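# Slide the blue rider until the beam balances level

## Task

Shift the blue rider weight along the beam to the point where the beam stays level without any help, then open the gripper and pull the arm away from it.

## Robot and tools

Robot: two arms, left_arm and right_arm, facing each other across a table. Each has six joints and a two-finger gripper. In every list the per-arm joint order is waist, shoulder, elbow, wrist pitch, wrist yaw, wrist roll; trust this order only. The shoulder sign is flipped: its stated range 0.000 to 3.142 becomes -3.142 to 0.000 in what you send and what you read. Other stated ranges (rad): waist -3.054 to 3.054, elbow 0.000 to 2.356, wrist pitch -1.571 to 1.571, wrist yaw -1.571 to 1.571, wrist roll -3.142 to 3.142. Real ends may differ by up to 0.028 rad.

Frames: the scene frame has its origin at the table centre, table surface at z = +0.020 m, +z up. left_arm's base sits at (-0.020, +0.458, +0.039) with quat_wxyz (+0.707, 0, 0, -0.707); right_arm's at (-0.020, -0.458, +0.039) with quat_wxyz (+0.707, 0, 0, +0.707); +z is up in both bases. Arm names do not match image sides. Gripper positions, orientations, velocities and wrist camera poses are given in that arm's own base frame; fixed cameras and the table use the scene frame. Reported hand positions may be a few cm off, worse at long reach. The gripper's fingers point along its +x and close along its y; end_effector_position is the midpoint between the fingers, 3 to 4 cm short of the tips, and only the outermost 1.5 cm of each inner finger face is flat.

execute_actions(actions, cameras): actions is a list of actions; each action is a list of 1 to 15 rows, each row run for one 1/30 s step; a short action repeats its last row until 15 steps (0.5 s). Every row is one flat list of 14 numbers in [-1, 1]: left_arm's six joint values then its opening, then right_arm's six joints and opening. Joint values are offsets, not poses, measured from the Joint targets in force when that action began (not from the previous row); repeating an offset in a new action moves further. Scale: 1.0 equals 2.055 rad for waist, shoulder, elbow and 4.263 rad for the three wrist joints. Opening is absolute: +1 fully open, about -0.78 where empty fingers touch, lower values change nothing; closing fully takes at least about 0.6 s. An action aiming a joint more than 0.028 rad beyond its range end is rejected for both arms; a malformed action or a bad first action rejects the whole call. An empty actions list just reports state and images. cameras selects images: omitted, null or ["all"] for all, [] for none.

move(target, speed, blend, opening_speed, blocking, cameras): target is one 14-number row as above, or up to 15 such rows; all joint offsets count from the same current Joint targets, each row is a waypoint, and openings are absolute. speed is the peak rad/s of the joint with the longest travel (0.01 to 7, default 0.5), one value or one per waypoint. blend (rad) rounds corners at intermediate waypoints. opening_speed (0.2 or more, per second on the -1..+1 scale) ramps the fingers. blocking=false returns after about 0.5 s while the move continues. Paths take at least 0.5 s, avoid nothing, and the gripper travels on curves. The result adds a move: line such as done, off_target (resting over 0.03 rad from target), moving, held or fault, possibly limits=held. Neither done nor off_target tells you about contact.

wait(seconds 0 to 10) lets time pass holding commands. stop brakes a running move. zoom_image(camera, region [x0, y0, x1, y1] pixels, at most 504 x 504) enlarges part of a camera's latest image. show_instructions shows the reference pages. finished_scene(scene = 1, optional) ends the scene irreversibly.

Cameras: cam_head_left, cam_head_right, cam_high, cam_low (504x504 each), cam_left_wrist, cam_right_wrist (672x504 each). Wrist images may lag slightly while moving.

Results: Joint positions (rad, plus finger pad gap in m, 0.080 open) and Joint velocities per arm ("within noise" when still); Joint targets, the base for your next offsets; Tool commands; grip_measured on the opening scale; grip_effort_n (negative closes; not pad force); Joint torques and External joint torques (noisy, offset, include friction and held weight). Notes to watch: "joint sent to its limit", "joint command not followed" (clearance check changed targets), blocked (an arm was stopped by something), TORQUE FAULT (10 s stop), MOTOR HOT and OVER-TEMPERATURE FAULT.

Motion limits: each joint target stays within 0.368 rad (first three joints) or 0.763 rad (wrists) of the measured angle, and targets placing a gripper more than 70 mm from where it is are pulled back, so big moves need several actions. Friction and load may leave joints short. To stop pressing on something, command targets back past the measured positions; send 0 offsets to re-command current targets, and resend the current opening to keep a gripper unchanged.

Gripping: command an opening about 0.08 under the grip_measured value at first contact for a firm hold, less for a lighter one.

Avoid: contact torque at load limits (waist 17.6, shoulder 21.8, elbow 18.8, wrist pitch 3.53, wrist yaw 3.16, wrist roll 2.88 N m; held weight counts), long stretched or straining poses that heat motors, any collision or squeeze between the two arms, fast impacts, hard pushes, releasing a moving part, and anything leaving the table. A camera cable touching an object counts as the arm touching it. Loose objects may get brief random nudges. After releasing the rider, confirm the beam stays level with no contact before finishing.

Each tool is called after "Emit:" by a JSON object that holds its "method" and its "body", one argument or row to a line.

Reference images:

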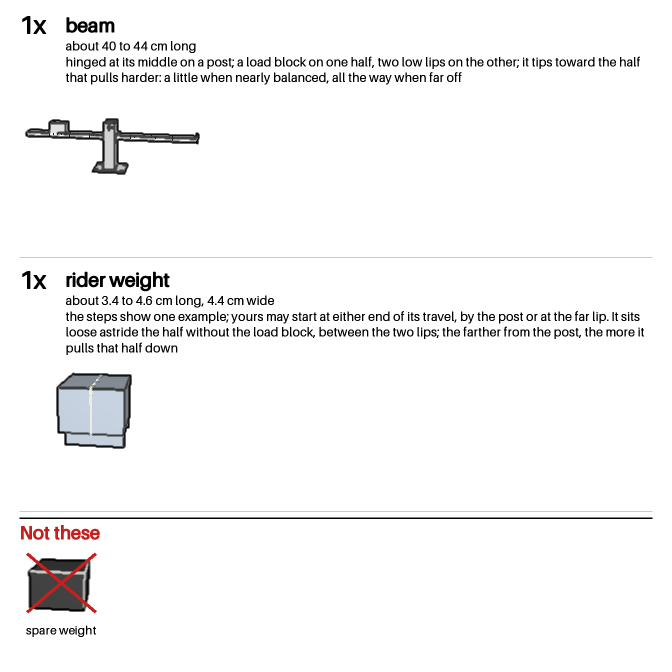

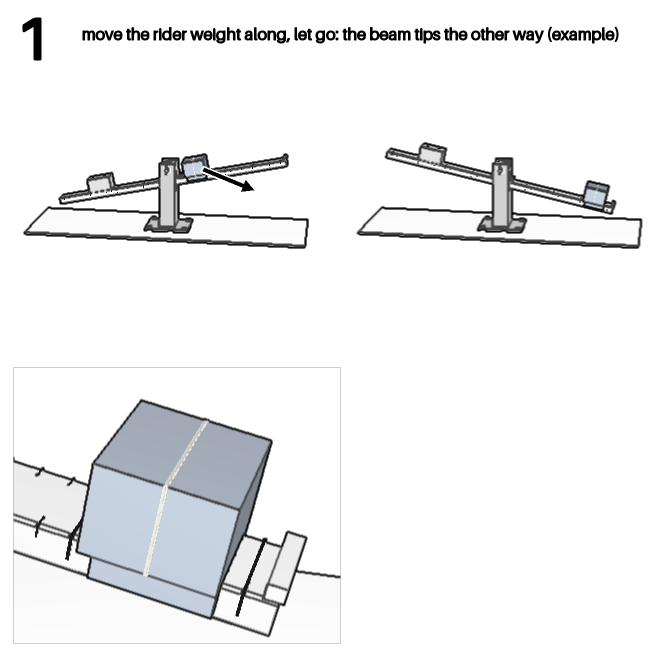

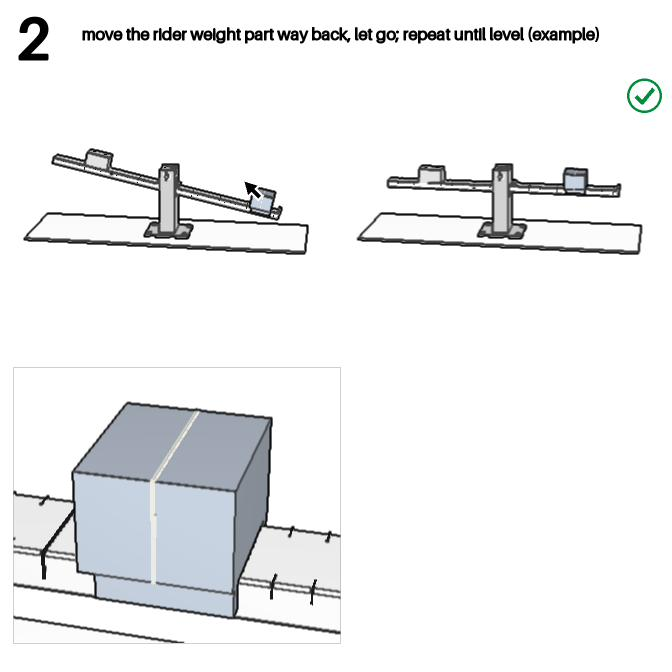

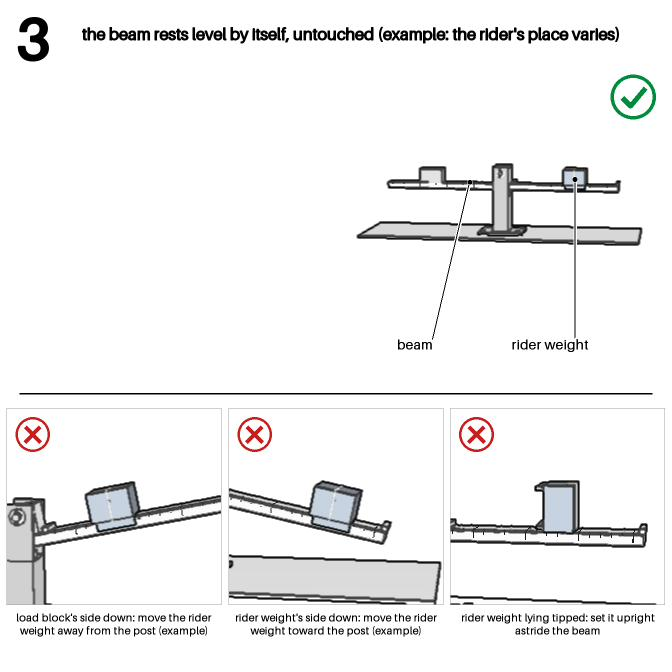

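## Session

Emit:
{"method": "execute_actions", "body": {
  "actions": []
}}

Scene clock: 0.00 s.
left_arm: end_effector_position=(+0.4128, +0.1908, +0.1782) grip_measured=+1.000 grip_effort_n=n/a end_effector_quat_wxyz=(+0.850, -0.273, +0.013, +0.450) | right_arm: end_effector_position=(+0.3256, +0.0522, +0.3574) grip_measured=+1.000 grip_effort_n=n/a end_effector_quat_wxyz=(+0.950, +0.251, +0.041, +0.183)
Joint positions: left_arm=[0.233 -1.682 0.924 0.417 -0.643 -0.699 0.08] | right_arm=[-0.018 -0.958 0.857 0.116 -0.396 0.519 0.08]
Joint velocities: within noise
Joint torques (N m): no reading
External joint torques (N m): no reading
Heat: left arm: hottest wrist yaw 34 °C (+0.0 °C/min); right arm: hottest wrist pitch 36 °C (+0.0 °C/min).
Joint targets: left_arm=[0.228 -1.672 0.933 0.424 -0.650 -0.694] | right_arm=[-0.013 -0.948 0.871 0.124 -0.401 0.513]
Tool commands: left_gripper/opening=+1.0 right_gripper/opening=+1.0

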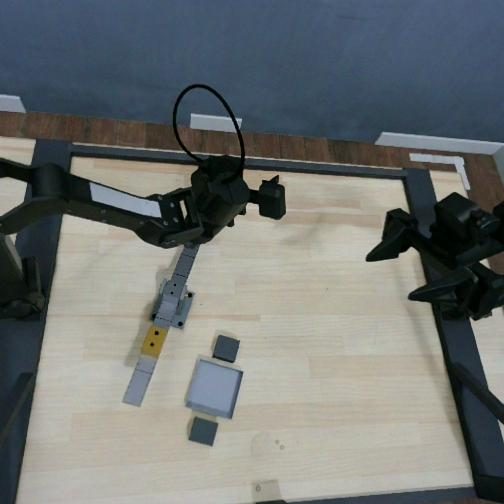

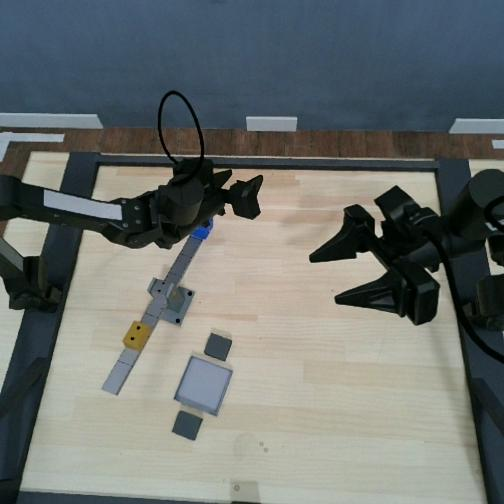

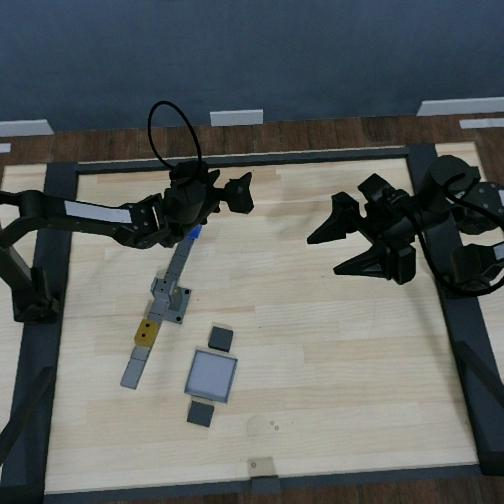

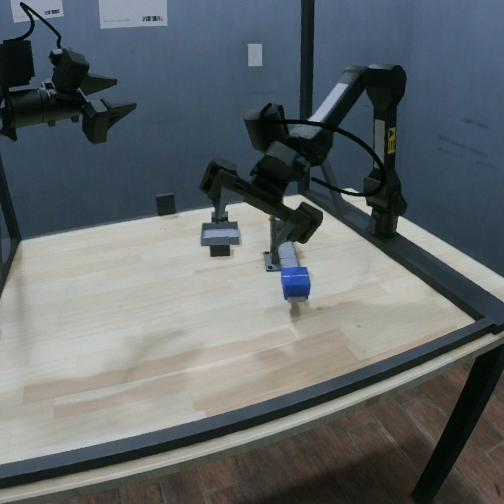

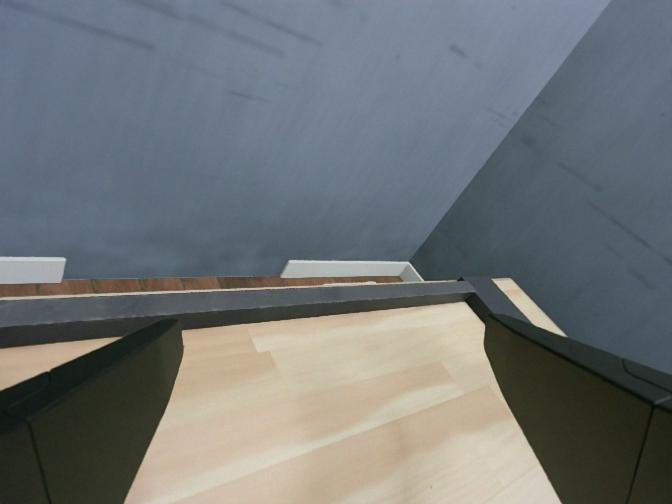

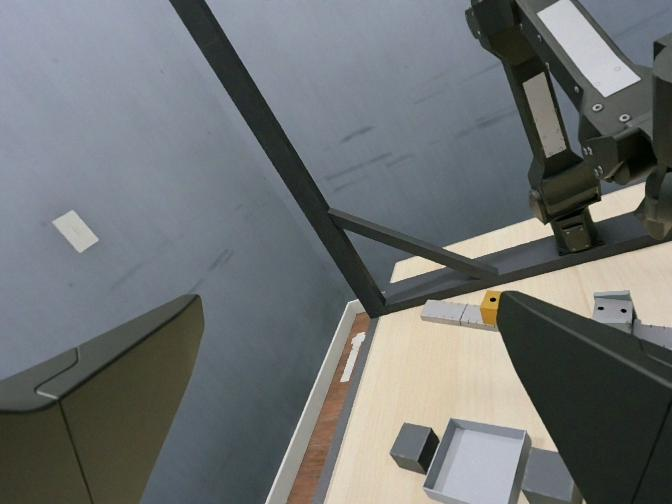

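Emit:
{"method": "zoom_image", "body": {
  "camera": "cam_low",
  "region": [180, 150, 380, 330]
}}

Emit:
{"method": "zoom_image", "body": {
  "camera": "cam_high",
  "region": [90, 200, 270, 440]
}}

Emit:
{"method": "zoom_image", "body": {
  "camera": "cam_head_right",
  "region": [80, 180, 270, 450]
}}

Scaled by 2.520.

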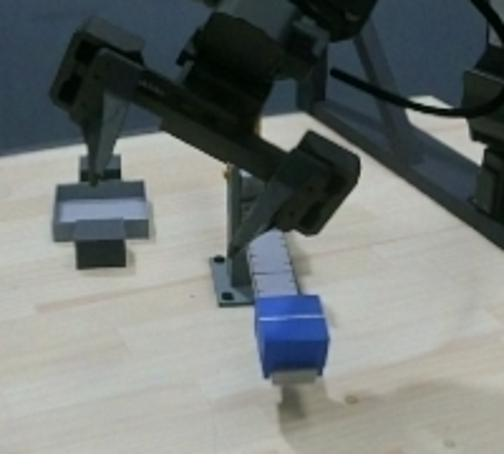

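Scaled by 2.100.

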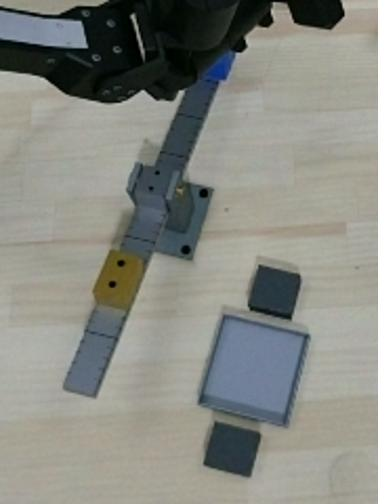

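Scaled by 1.867.

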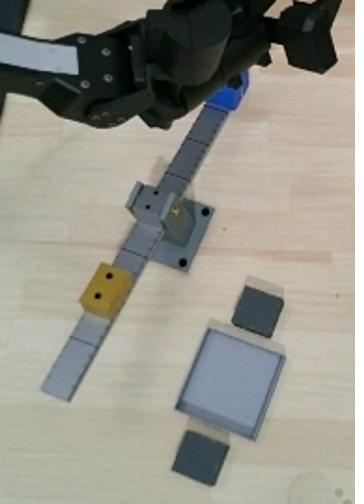

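Emit:
{"method": "zoom_image", "body": {
  "camera": "cam_low",
  "region": [240, 200, 340, 320]
}}

Emit:
{"method": "zoom_image", "body": {
  "camera": "cam_head_right",
  "region": [130, 200, 230, 320]
}}

Emit:
{"method": "zoom_image", "body": {
  "camera": "cam_high",
  "region": [110, 210, 210, 400]
}}

Scaled by 4.200.

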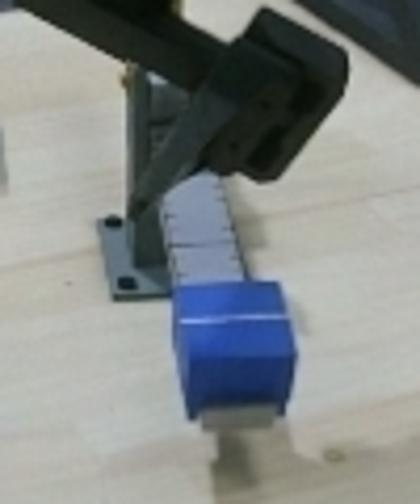

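Scaled by 4.200.

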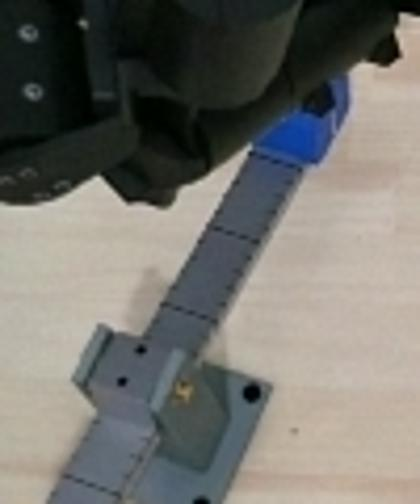

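Scaled by 2.653.

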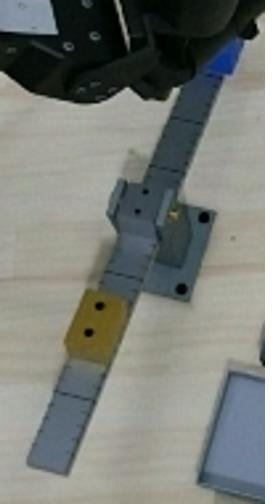

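Emit:
{"method": "move", "body": {
  "target": [0.19226, -0.26243, 0.56891, -0.44232, 0.15247, 0.37157, 1.0, 0, 0, 0, 0, 0, 0, 1.0],
  "speed": 1.0
}}

Scene clock: 265.87 s.
left_arm: end_effector_position=(+0.3412, +0.2492, +0.1244) grip_measured=+1.000 grip_effort_n=-1.2 end_effector_quat_wxyz=(+0.692, +0.089, +0.710, -0.096) | right_arm: end_effector_position=(+0.3256, +0.0522, +0.3574) grip_measured=+1.000 grip_effort_n=-4.0 end_effector_quat_wxyz=(+0.951, +0.246, +0.040, +0.184)
Joint positions: left_arm=[0.627 -2.208 2.074 -1.462 -0.01 0.889 0.08] | right_arm=[-0.018 -0.958 0.857 0.116 -0.396 0.508 0.08]
Joint velocities: within noise
Joint torques (N m): left_arm=[-0.14 8.09 7.51 0.05 0.17 0.25] | right_arm=[-0.09 3.07 6.62 1.5 -0.04 -0.03]
External joint torques (N m): left_arm=[-0.11 -2.25 1.81 -0.24 0.13 0.25] | right_arm=[-0.1 0.61 0.08 -0.05 -0.04 -0.01]
Heat: left arm: hottest wrist pitch 35 °C (+0.0 °C/min); right arm: hottest wrist pitch 43 °C (+0.0 °C/min).
Joint targets: left_arm=[0.624 -2.212 2.103 -1.462 0.000 0.890] | right_arm=[-0.013 -0.948 0.871 0.124 -0.401 0.513]
move: done
camera_calibration:
cam_left_wrist: T_world_to_cam=[[-0.251442, -0.966512, 0.0512924, 0.322099], [-0.910794, 0.254211, 0.325318, 0.240832], [-0.327463, 0.0350819, -0.944212, 0.301707], [0, 0, 0, 1]] pos_world=[0.399135, 0.239506, 0.190008]
cam_right_wrist: T_world_to_cam=[[0.31355, -0.815723, -0.486088, 0.119077], [-0.514553, 0.284275, -0.808964, 0.467396], [0.798074, 0.503769, -0.330599, -0.0877764], [0, 0, 0, 1]] pos_world=[0.273216, 0.00848405, 0.40697]

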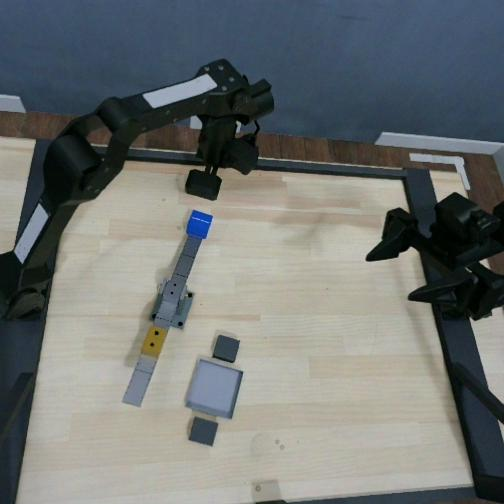

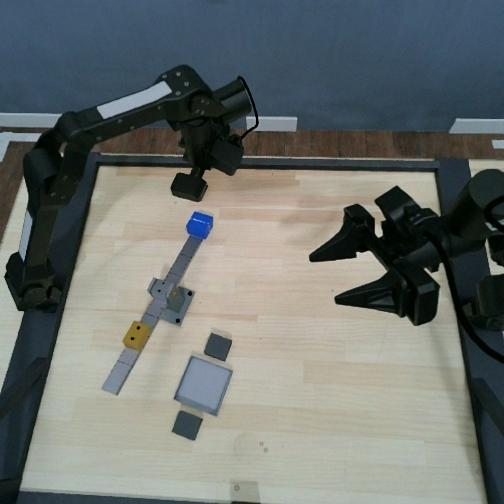

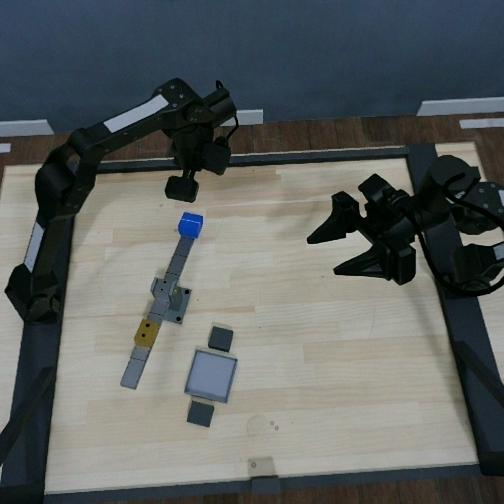

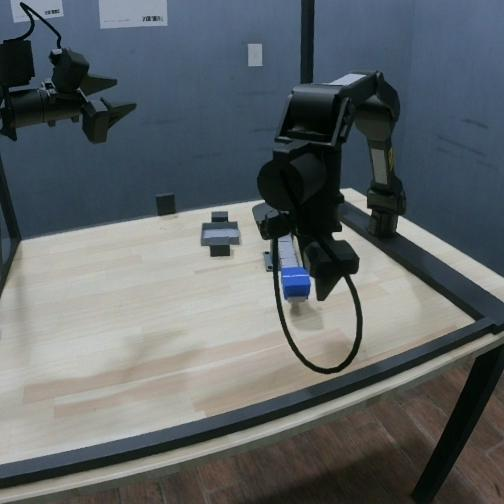

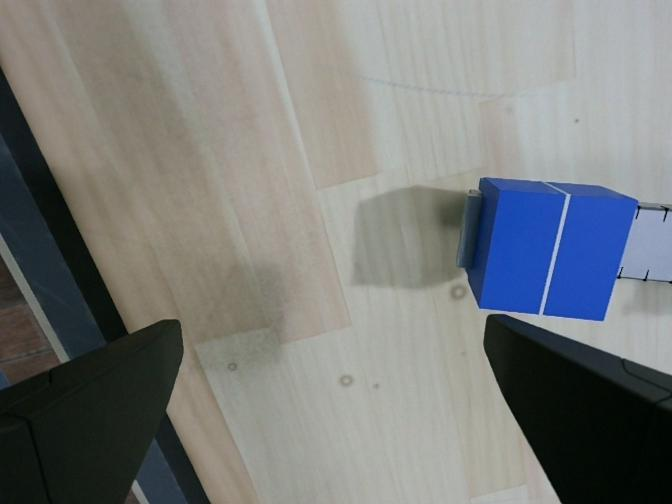

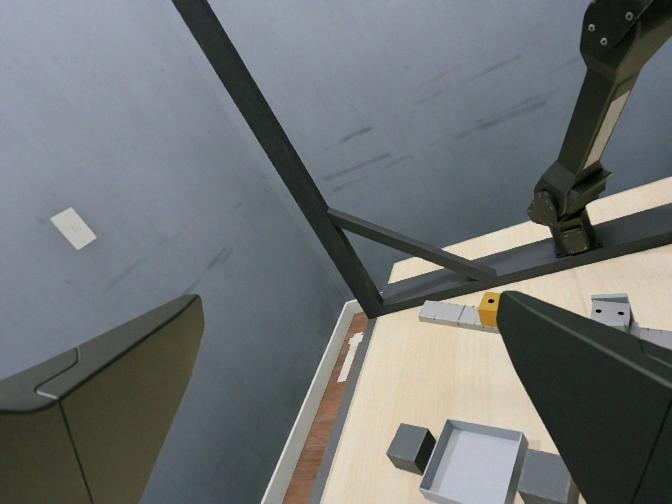

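Emit:
{"method": "zoom_image", "body": {
  "camera": "cam_high",
  "region": [110, 200, 230, 400]
}}

Emit:
{"method": "zoom_image", "body": {
  "camera": "cam_low",
  "region": [240, 190, 360, 320]
}}

Emit:
{"method": "zoom_image", "body": {
  "camera": "cam_head_left",
  "region": [110, 190, 230, 420]
}}

Emit:
{"method": "zoom_image", "body": {
  "camera": "cam_head_right",
  "region": [90, 190, 230, 410]
}}

Scaled by 2.520.

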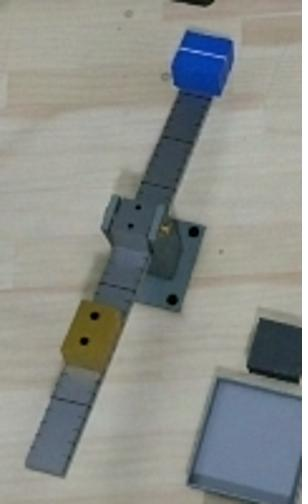

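Scaled by 3.877.

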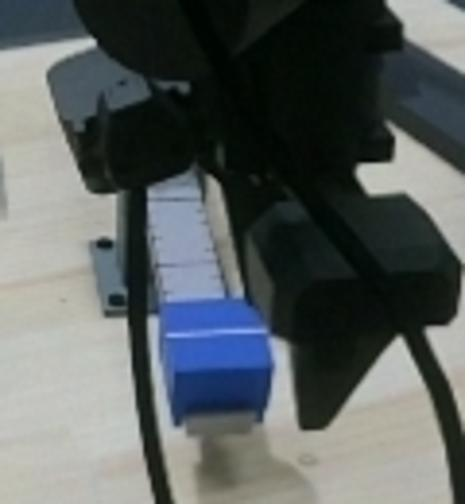

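Scaled by 2.191.

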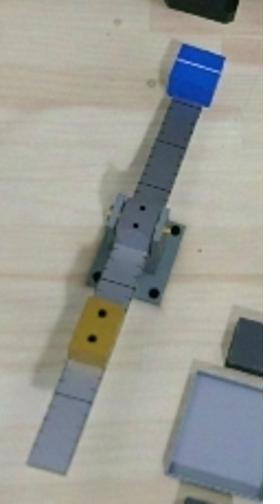

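Scaled by 2.291.

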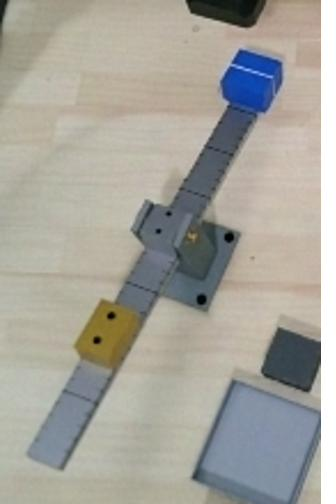

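Emit:
{"method": "zoom_image", "body": {
  "camera": "cam_left_wrist",
  "region": [440, 150, 672, 350]
}}

Scaled by 2.172.

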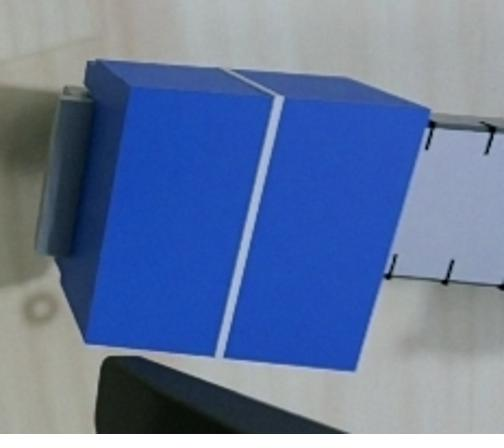

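Emit:
{"method": "move", "body": {
  "target": [-0.07255, 0.12652, -0.20827, 0.04609, 0, -0.02777, 1.0, 0, 0, 0, 0, 0, 0, 1.0],
  "speed": 0.5,
  "cameras": ["cam_left_wrist", "cam_low", "cam_head_right"]
}}

Scene clock: 371.07 s.
left_arm: end_effector_position=(+0.3354, +0.1728, +0.1170) grip_measured=+1.000 grip_effort_n=-0.7 end_effector_quat_wxyz=(+0.700, +0.114, +0.697, -0.105) | right_arm: end_effector_position=(+0.3256, +0.0522, +0.3574) grip_measured=+1.000 grip_effort_n=-3.5 end_effector_quat_wxyz=(+0.951, +0.246, +0.040, +0.184)
Joint positions: left_arm=[0.473 -1.972 1.686 -1.275 -0.008 0.784 0.08] | right_arm=[-0.018 -0.958 0.857 0.116 -0.396 0.508 0.08]
Joint velocities: within noise
Joint torques (N m): left_arm=[-0.11 9.29 3.26 0.66 0.12 -0.3] | right_arm=[0.11 2.97 6.71 1.49 -0.02 -0.03]
External joint torques (N m): left_arm=[-0.1 0.54 -2.47 0.33 0.08 -0.3] | right_arm=[0.1 0.5 0.12 -0.07 -0.02 -0.01]
Heat: left arm: hottest shoulder 37 °C (+1.0 °C/min); right arm: hottest wrist pitch 44 °C (+0.0 °C/min).
Joint targets: left_arm=[0.475 -1.952 1.675 -1.265 0.000 0.772] | right_arm=[-0.013 -0.948 0.871 0.124 -0.401 0.513]
move: done
camera_calibration:
cam_left_wrist: T_world_to_cam=[[-0.301215, -0.953224, 0.0251703, 0.264605], [-0.906715, 0.294491, 0.301899, 0.251869], [-0.29519, 0.0681145, -0.953007, 0.279924], [0, 0, 0, 1]] pos_world=[0.390707, 0.158988, 0.184071]
Images, in order (width x height): cam_head_right 504x504, cam_low 504x504, cam_left_wrist 672x504.

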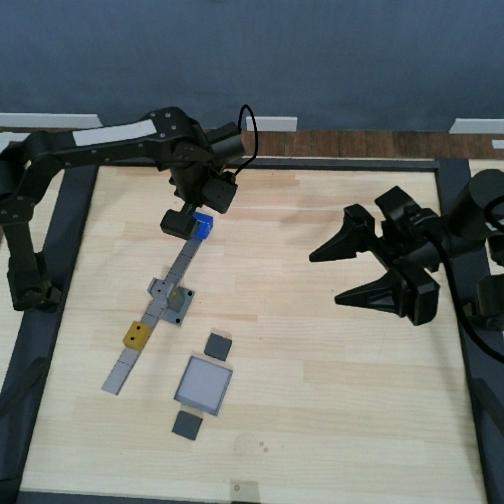

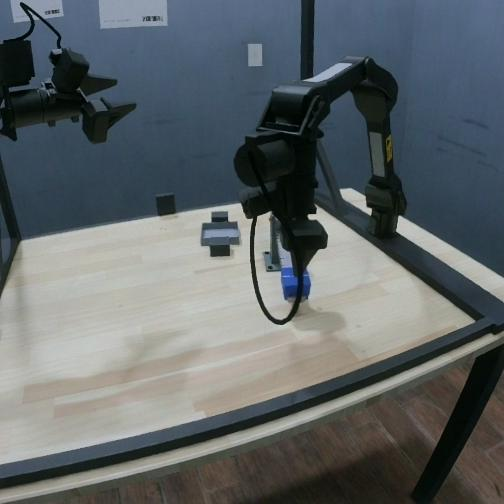

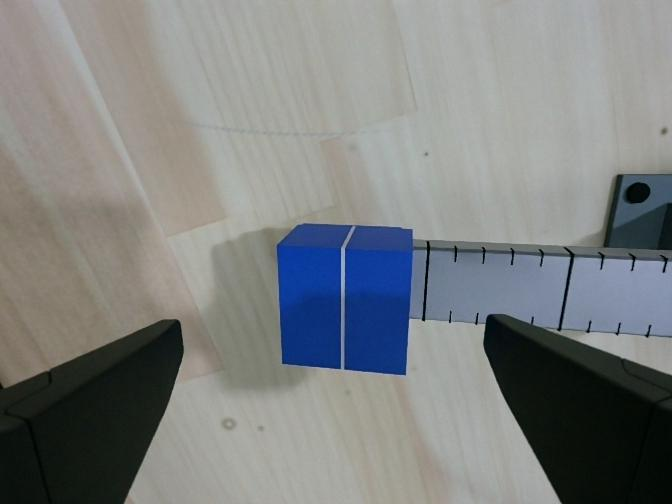

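Emit:
{"method": "zoom_image", "body": {
  "camera": "cam_left_wrist",
  "region": [240, 190, 480, 400]
}}

Scaled by 2.100.

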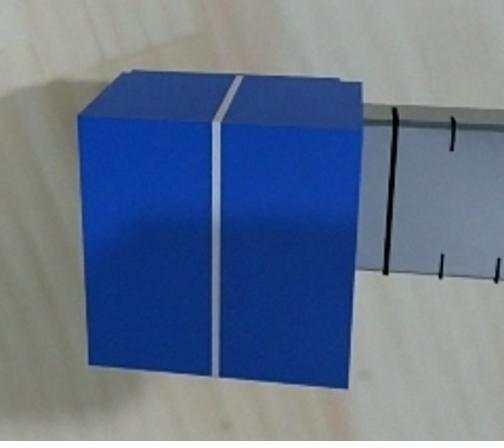

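Emit:
{"method": "move", "body": {
  "target": [0.03611, -0.08341, 0.08462, -0.04173, 0.02996, 0.02081, 1.0, 0, 0, 0, 0, 0, 0, 1.0],
  "speed": 0.4,
  "cameras": ["cam_left_wrist", "cam_low"]
}}

Scene clock: 476.10 s.
left_arm: end_effector_position=(+0.3262, +0.1803, +0.0998) grip_measured=+1.000 grip_effort_n=-1.6 end_effector_quat_wxyz=(+0.676, +0.029, +0.716, -0.171) | right_arm: end_effector_position=(+0.3256, +0.0522, +0.3574) grip_measured=+1.000 grip_effort_n=-3.5 end_effector_quat_wxyz=(+0.951, +0.246, +0.040, +0.184)
Joint positions: left_arm=[0.552 -2.12 1.821 -1.445 0.118 0.847 0.08] | right_arm=[-0.018 -0.958 0.857 0.116 -0.396 0.508 0.08]
Joint velocities: within noise
Joint torques (N m): left_arm=[-0.19 7.49 7.13 -0.13 0.26 0.26] | right_arm=[-0.06 3.09 6.64 1.54 -0.06 -0.02]
External joint torques (N m): left_arm=[-0.12 -1.98 1.67 -0.18 0.15 0.25] | right_arm=[-0.09 0.58 0.03 -0.03 -0.06 0]
Heat: left arm: hottest shoulder 41 °C (+1.0 °C/min); right arm: hottest wrist pitch 45 °C (+1.0 °C/min).
Joint targets: left_arm=[0.549 -2.123 1.849 -1.443 0.128 0.861] | right_arm=[-0.013 -0.948 0.871 0.124 -0.401 0.513]
move: done
camera_calibration:
cam_left_wrist: T_world_to_cam=[[-0.263154, -0.933626, 0.243089, 0.231633], [-0.886056, 0.333567, 0.321929, 0.23064], [-0.381648, -0.130673, -0.915024, 0.320529], [0, 0, 0, 1]] pos_world=[0.387645, 0.181209, 0.162734]
Images, in order (width x height): cam_low 504x504, cam_left_wrist 672x504.

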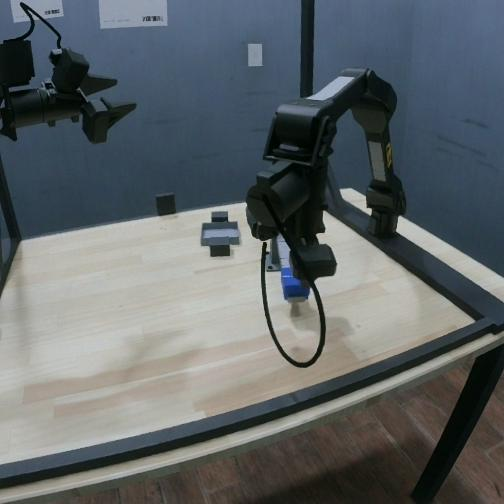

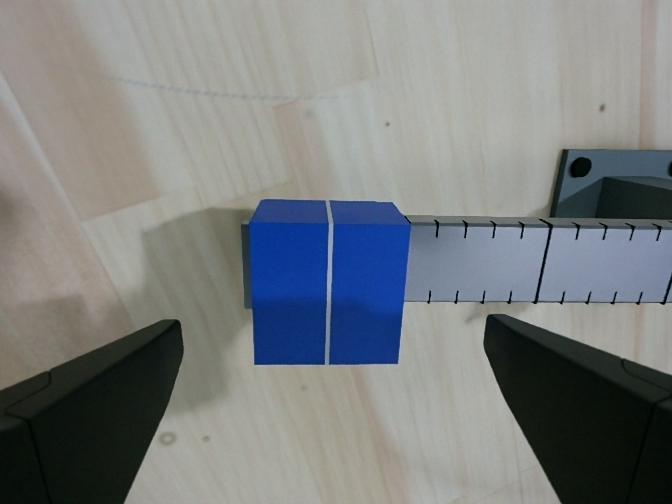

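Emit:
{"method": "move", "body": {
  "target": [-0.00467, 0.00345, -0.06662, 0.02878, 0.00035, -0.00228, 1.0, 0, 0, 0, 0, 0, 0, 1.0],
  "speed": 0.15,
  "cameras": ["cam_left_wrist", "cam_low", "cam_high"]
}}

Scene clock: 506.27 s.
left_arm: end_effector_position=(+0.3285, +0.1787, +0.0746) grip_measured=+1.000 grip_effort_n=-1.2 end_effector_quat_wxyz=(+0.681, +0.036, +0.711, -0.170) | right_arm: end_effector_position=(+0.3256, +0.0522, +0.3574) grip_measured=+1.000 grip_effort_n=-3.5 end_effector_quat_wxyz=(+0.951, +0.246, +0.040, +0.184)
Joint positions: left_arm=[0.546 -2.12 1.723 -1.328 0.119 0.849 0.08] | right_arm=[-0.018 -0.958 0.857 0.116 -0.396 0.508 0.08]
Joint velocities: within noise
Joint torques (N m): left_arm=[-0.27 8.22 3.05 0.35 0.26 -0.11] | right_arm=[0.05 3.15 6.68 1.51 -0.03 -0.01]
External joint torques (N m): left_arm=[-0.19 -1.24 -2.39 0.27 0.14 -0.12] | right_arm=[0.04 0.63 0.07 -0.06 -0.02 0.01]
Heat: left arm: hottest shoulder 41 °C (+1.0 °C/min); right arm: hottest wrist pitch 45 °C (+0.0 °C/min).
Joint targets: left_arm=[0.539 -2.116 1.712 -1.321 0.130 0.851] | right_arm=[-0.013 -0.948 0.871 0.124 -0.401 0.513]
move: done
camera_calibration:
cam_left_wrist: T_world_to_cam=[[-0.274049, -0.93357, 0.230963, 0.241404], [-0.888845, 0.337573, 0.309837, 0.242451], [-0.367222, -0.12038, -0.922311, 0.292141], [0, 0, 0, 1]] pos_world=[0.388938, 0.178691, 0.138569]
Images, in order (width x height): cam_high 504x504, cam_low 504x504, cam_left_wrist 672x504.

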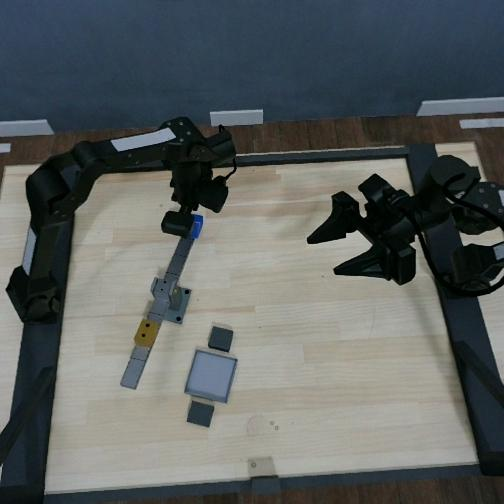

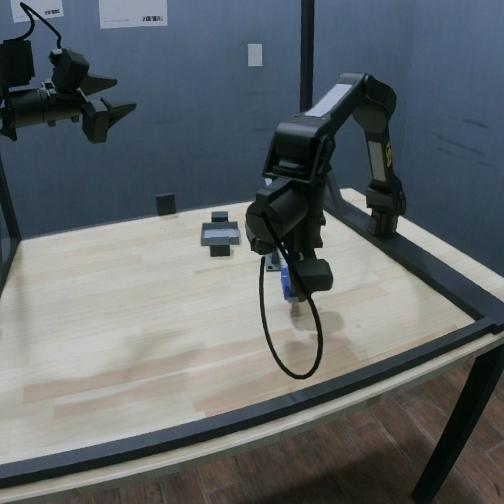

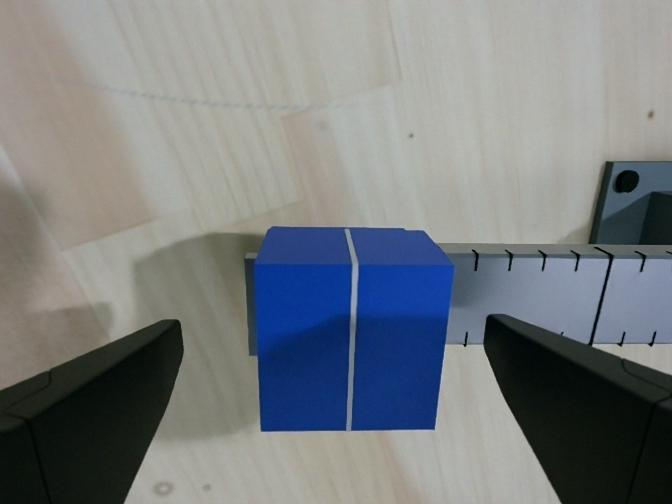

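Emit:
{"method": "move", "body": {
  "target": [
    [0, 0, 0, 0, 0, 0, 0.42, 0, 0, 0, 0, 0, 0, 1.0],
    [-0.01873, 0.03956, -0.04234, 0.00837, 0.0037, -0.00741, 0.42, 0, 0, 0, 0, 0, 0, 1.0]
  ],
  "speed": 0.1,
  "cameras": ["cam_left_wrist", "cam_high", "cam_head_right"]
}}

Scene clock: 560.97 s.
left_arm: end_effector_position=(+0.3250, +0.1586, +0.0771) grip_measured=+0.423 grip_effort_n=-15.6 end_effector_quat_wxyz=(+0.686, +0.039, +0.706, -0.173) | right_arm: end_effector_position=(+0.3256, +0.0522, +0.3574) grip_measured=+1.000 grip_effort_n=-3.0 end_effector_quat_wxyz=(+0.951, +0.246, +0.040, +0.184)
Joint positions: left_arm=[0.509 -2.056 1.636 -1.29 0.133 0.821 0.054] | right_arm=[-0.018 -0.958 0.857 0.116 -0.396 0.508 0.08]
Joint velocities: within noise
Joint torques (N m): left_arm=[-0.36 9.69 3.1 0.27 0.34 -0.27] | right_arm=[0.04 3.03 6.59 1.5 -0.03 -0.03]
External joint torques (N m): left_arm=[-0.27 0.59 -2.35 0.19 0.21 -0.28] | right_arm=[0.04 0.56 0.01 -0.06 -0.03 -0.01]
Heat: left arm: hottest shoulder 42 °C (+1.0 °C/min); right arm: hottest wrist pitch 45 °C (+0.0 °C/min).
Joint targets: left_arm=[0.501 -2.035 1.625 -1.285 0.145 0.819] | right_arm=[-0.013 -0.948 0.871 0.124 -0.401 0.513]
move: done
camera_calibration:
cam_left_wrist: T_world_to_cam=[[-0.284648, -0.930896, 0.22893, 0.2244], [-0.890806, 0.345085, 0.295602, 0.245944], [-0.354175, -0.11979, -0.927475, 0.286775], [0, 0, 0, 1]] pos_world=[0.384531, 0.158374, 0.141904]
Images, in order (width x height): cam_head_right 504x504, cam_high 504x504, cam_left_wrist 672x504.

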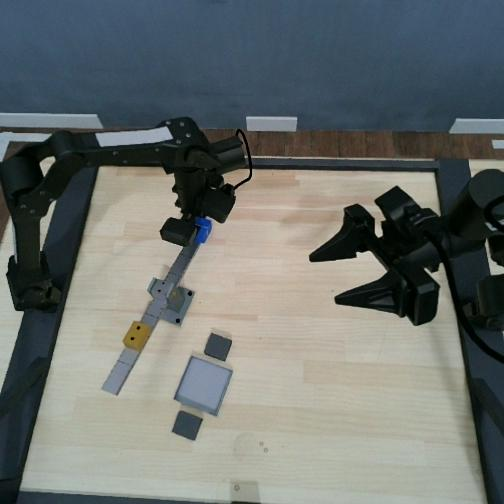

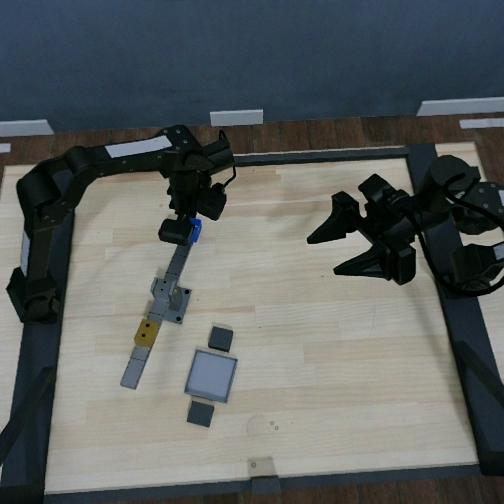

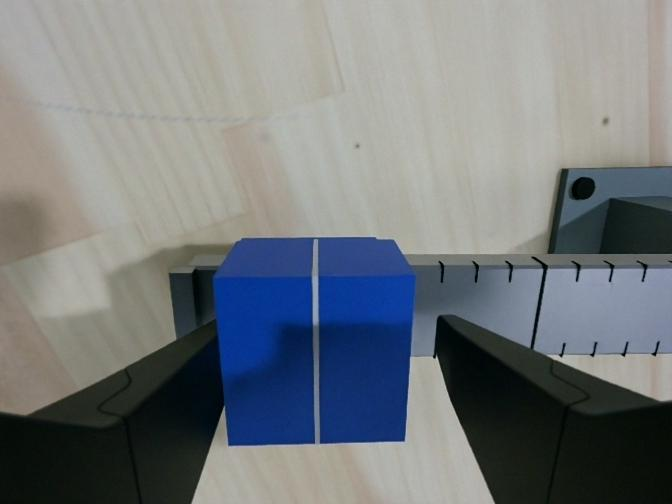

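Emit:
{"method": "move", "body": {
  "target": [-0.01796, 0.02905, -0.03032, 0.00113, 0.00134, -0.00882, 0.42, 0, 0, 0, 0, 0, 0, 1.0],
  "speed": 0.08,
  "cameras": ["cam_left_wrist", "cam_high", "cam_head_left"]
}}

Scene clock: 596.10 s.
left_arm: end_effector_position=(+0.3191, +0.1399, +0.0837) grip_measured=+0.423 grip_effort_n=-15.1 end_effector_quat_wxyz=(+0.686, +0.039, +0.705, -0.173) | right_arm: end_effector_position=(+0.3256, +0.0522, +0.3574) grip_measured=+1.000 grip_effort_n=-3.5 end_effector_quat_wxyz=(+0.951, +0.246, +0.040, +0.184)
Joint positions: left_arm=[0.473 -1.995 1.573 -1.282 0.138 0.784 0.054] | right_arm=[-0.018 -0.958 0.857 0.116 -0.396 0.508 0.08]
Joint velocities: within noise
Joint torques (N m): left_arm=[-0.34 9.24 3.12 0.28 0.33 -0.3] | right_arm=[0.05 3.02 6.78 1.49 -0.05 -0.03]
External joint torques (N m): left_arm=[-0.26 0.61 -2.29 0.19 0.2 -0.31] | right_arm=[0.04 0.6 0.26 -0.05 -0.05 -0.01]
Heat: left arm: hottest shoulder 43 °C (+2.0 °C/min); right arm: hottest wrist pitch 46 °C (+1.0 °C/min).
Joint targets: left_arm=[0.464 -1.975 1.562 -1.280 0.151 0.782] | right_arm=[-0.013 -0.948 0.871 0.124 -0.401 0.513]
move: done
camera_calibration:
cam_left_wrist: T_world_to_cam=[[-0.284922, -0.931086, 0.227812, 0.203953], [-0.891033, 0.344882, 0.295154, 0.245286], [-0.353382, -0.118892, -0.927893, 0.28825], [0, 0, 0, 1]] pos_world=[0.378531, 0.139574, 0.148605]
Images, in order (width x height): cam_head_left 504x504, cam_high 504x504, cam_left_wrist 672x504.

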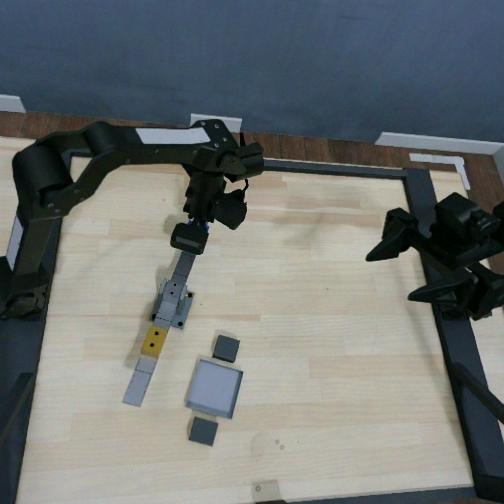

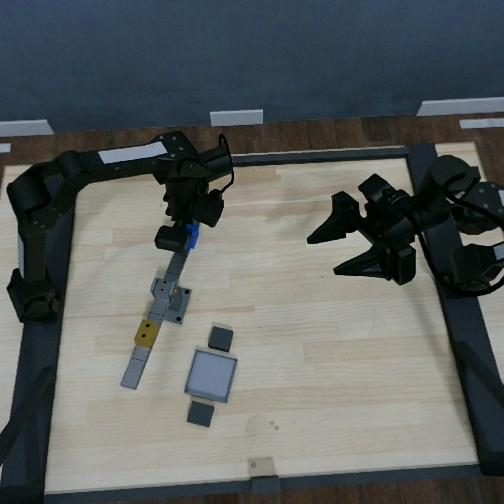

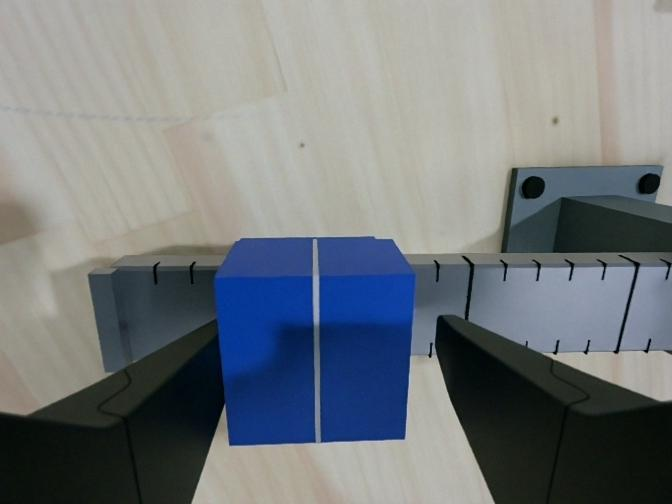

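Emit:
{"method": "move", "body": {
  "target": [-0.01971, 0.02628, -0.03007, 0.0022, 0.00148, -0.00927, 0.42, 0, 0, 0, 0, 0, 0, 1.0],
  "speed": 0.08,
  "cameras": ["cam_left_wrist", "cam_high", "cam_head_left"]
}}

Scene clock: 627.53 s.
left_arm: end_effector_position=(+0.3129, +0.1208, +0.0874) grip_measured=+0.423 grip_effort_n=-15.1 end_effector_quat_wxyz=(+0.685, +0.038, +0.706, -0.174) | right_arm: end_effector_position=(+0.3256, +0.0522, +0.3574) grip_measured=+1.000 grip_effort_n=-3.0 end_effector_quat_wxyz=(+0.951, +0.246, +0.040, +0.184)
Joint positions: left_arm=[0.433 -1.941 1.511 -1.273 0.144 0.744 0.054] | right_arm=[-0.018 -0.958 0.857 0.116 -0.396 0.508 0.08]
Joint velocities: within noise
Joint torques (N m): left_arm=[-0.36 8.84 3 0.27 0.35 -0.29] | right_arm=[0 3.11 6.69 1.48 -0.03 -0.07]
External joint torques (N m): left_arm=[-0.33 0.58 -2.47 0.15 0.22 -0.3] | right_arm=[0 0.64 0.1 -0.08 -0.04 -0.05]
Heat: left arm: hottest shoulder 42 °C (+0.0 °C/min); right arm: hottest wrist pitch 46 °C (+1.0 °C/min).
Joint targets: left_arm=[0.423 -1.921 1.501 -1.271 0.157 0.742] | right_arm=[-0.013 -0.948 0.871 0.124 -0.401 0.513]
move: done
camera_calibration:
cam_left_wrist: T_world_to_cam=[[-0.284136, -0.930512, 0.231114, 0.182894], [-0.890097, 0.345596, 0.297136, 0.244726], [-0.356361, -0.121286, -0.926443, 0.288291], [0, 0, 0, 1]] pos_world=[0.372532, 0.120575, 0.152099]
Images, in order (width x height): cam_head_left 504x504, cam_high 504x504, cam_left_wrist 672x504.

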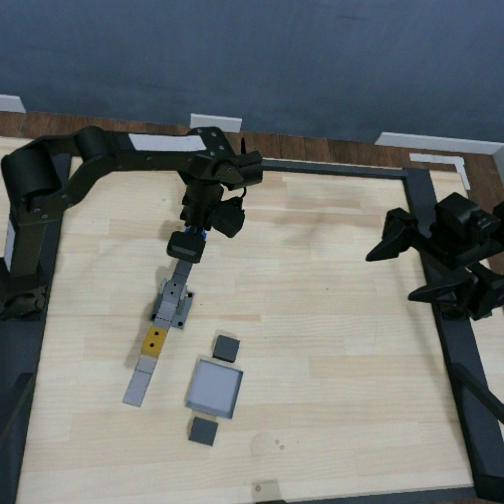

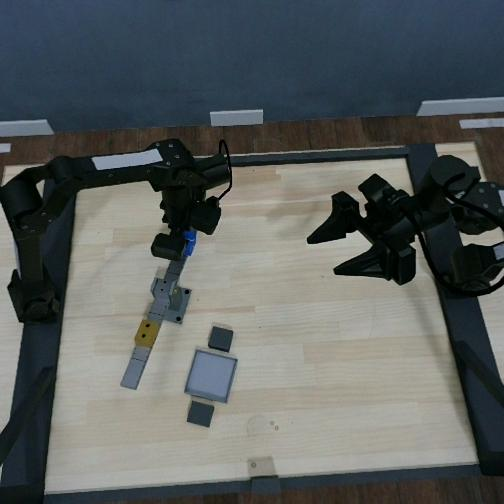

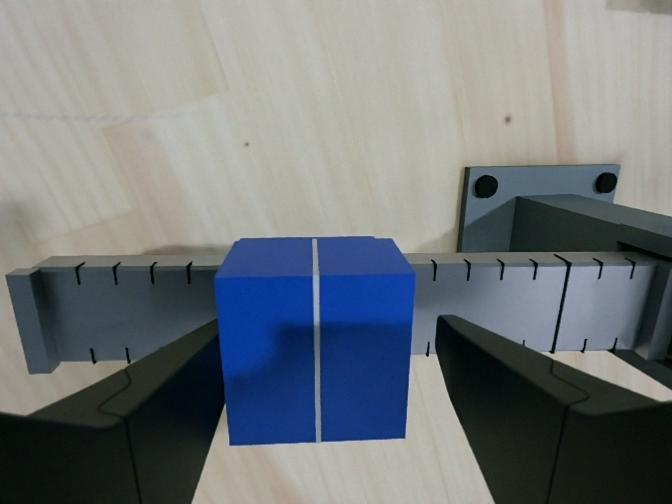

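Emit:
{"method": "move", "body": {
  "target": [-0.02092, 0.02564, -0.02657, 0.00216, 0.00126, -0.00994, 0.42, 0, 0, 0, 0, 0, 0, 1.0],
  "speed": 0.08,
  "cameras": ["cam_left_wrist", "cam_high", "cam_head_left"]
}}

Scene clock: 657.93 s.
left_arm: end_effector_position=(+0.3071, +0.1018, +0.0926) grip_measured=+0.423 grip_effort_n=-15.6 end_effector_quat_wxyz=(+0.686, +0.038, +0.706, -0.174) | right_arm: end_effector_position=(+0.3256, +0.0522, +0.3574) grip_measured=+1.000 grip_effort_n=-3.5 end_effector_quat_wxyz=(+0.951, +0.246, +0.040, +0.184)
Joint positions: left_arm=[0.39 -1.886 1.458 -1.267 0.15 0.701 0.054] | right_arm=[-0.018 -0.958 0.857 0.116 -0.396 0.508 0.08]
Joint velocities: within noise
Joint torques (N m): left_arm=[-0.38 8.36 3.11 0.31 0.35 -0.28] | right_arm=[-0.09 2.97 6.63 1.51 -0.06 -0.03]
External joint torques (N m): left_arm=[-0.44 0.43 -2.38 0.19 0.23 -0.29] | right_arm=[-0.12 0.48 0.05 -0.05 -0.05 -0.01]
Heat: left arm: hottest shoulder 44 °C (+1.0 °C/min); right arm: hottest wrist pitch 46 °C (+0.0 °C/min).
Joint targets: left_arm=[0.380 -1.868 1.446 -1.261 0.163 0.700] | right_arm=[-0.013 -0.948 0.871 0.124 -0.401 0.513]
move: done
camera_calibration:
cam_left_wrist: T_world_to_cam=[[-0.28448, -0.930512, 0.230692, 0.162597], [-0.890542, 0.345595, 0.295802, 0.244803], [-0.354973, -0.121291, -0.926975, 0.288384], [0, 0, 0, 1]] pos_world=[0.366632, 0.101675, 0.157402]
Images, in order (width x height): cam_head_left 504x504, cam_high 504x504, cam_left_wrist 672x504.

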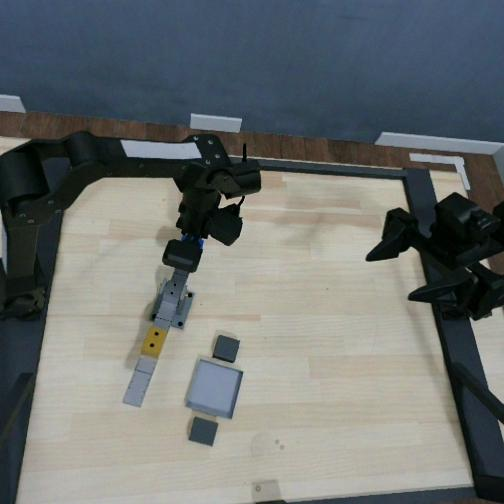

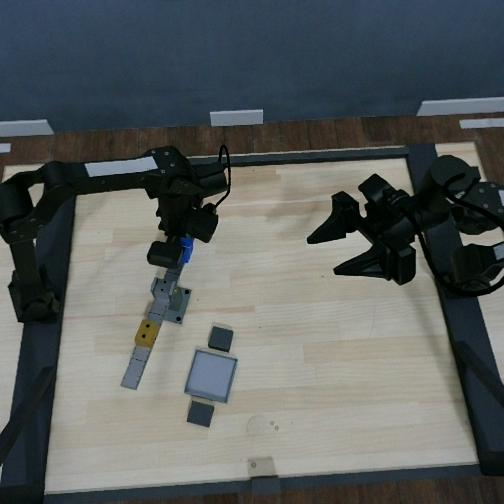

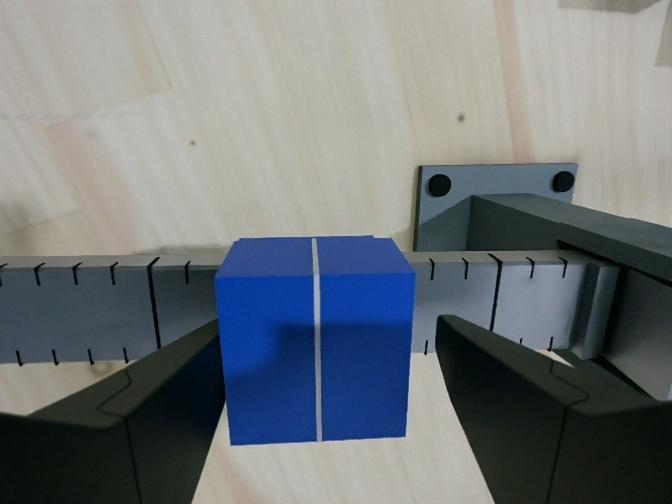

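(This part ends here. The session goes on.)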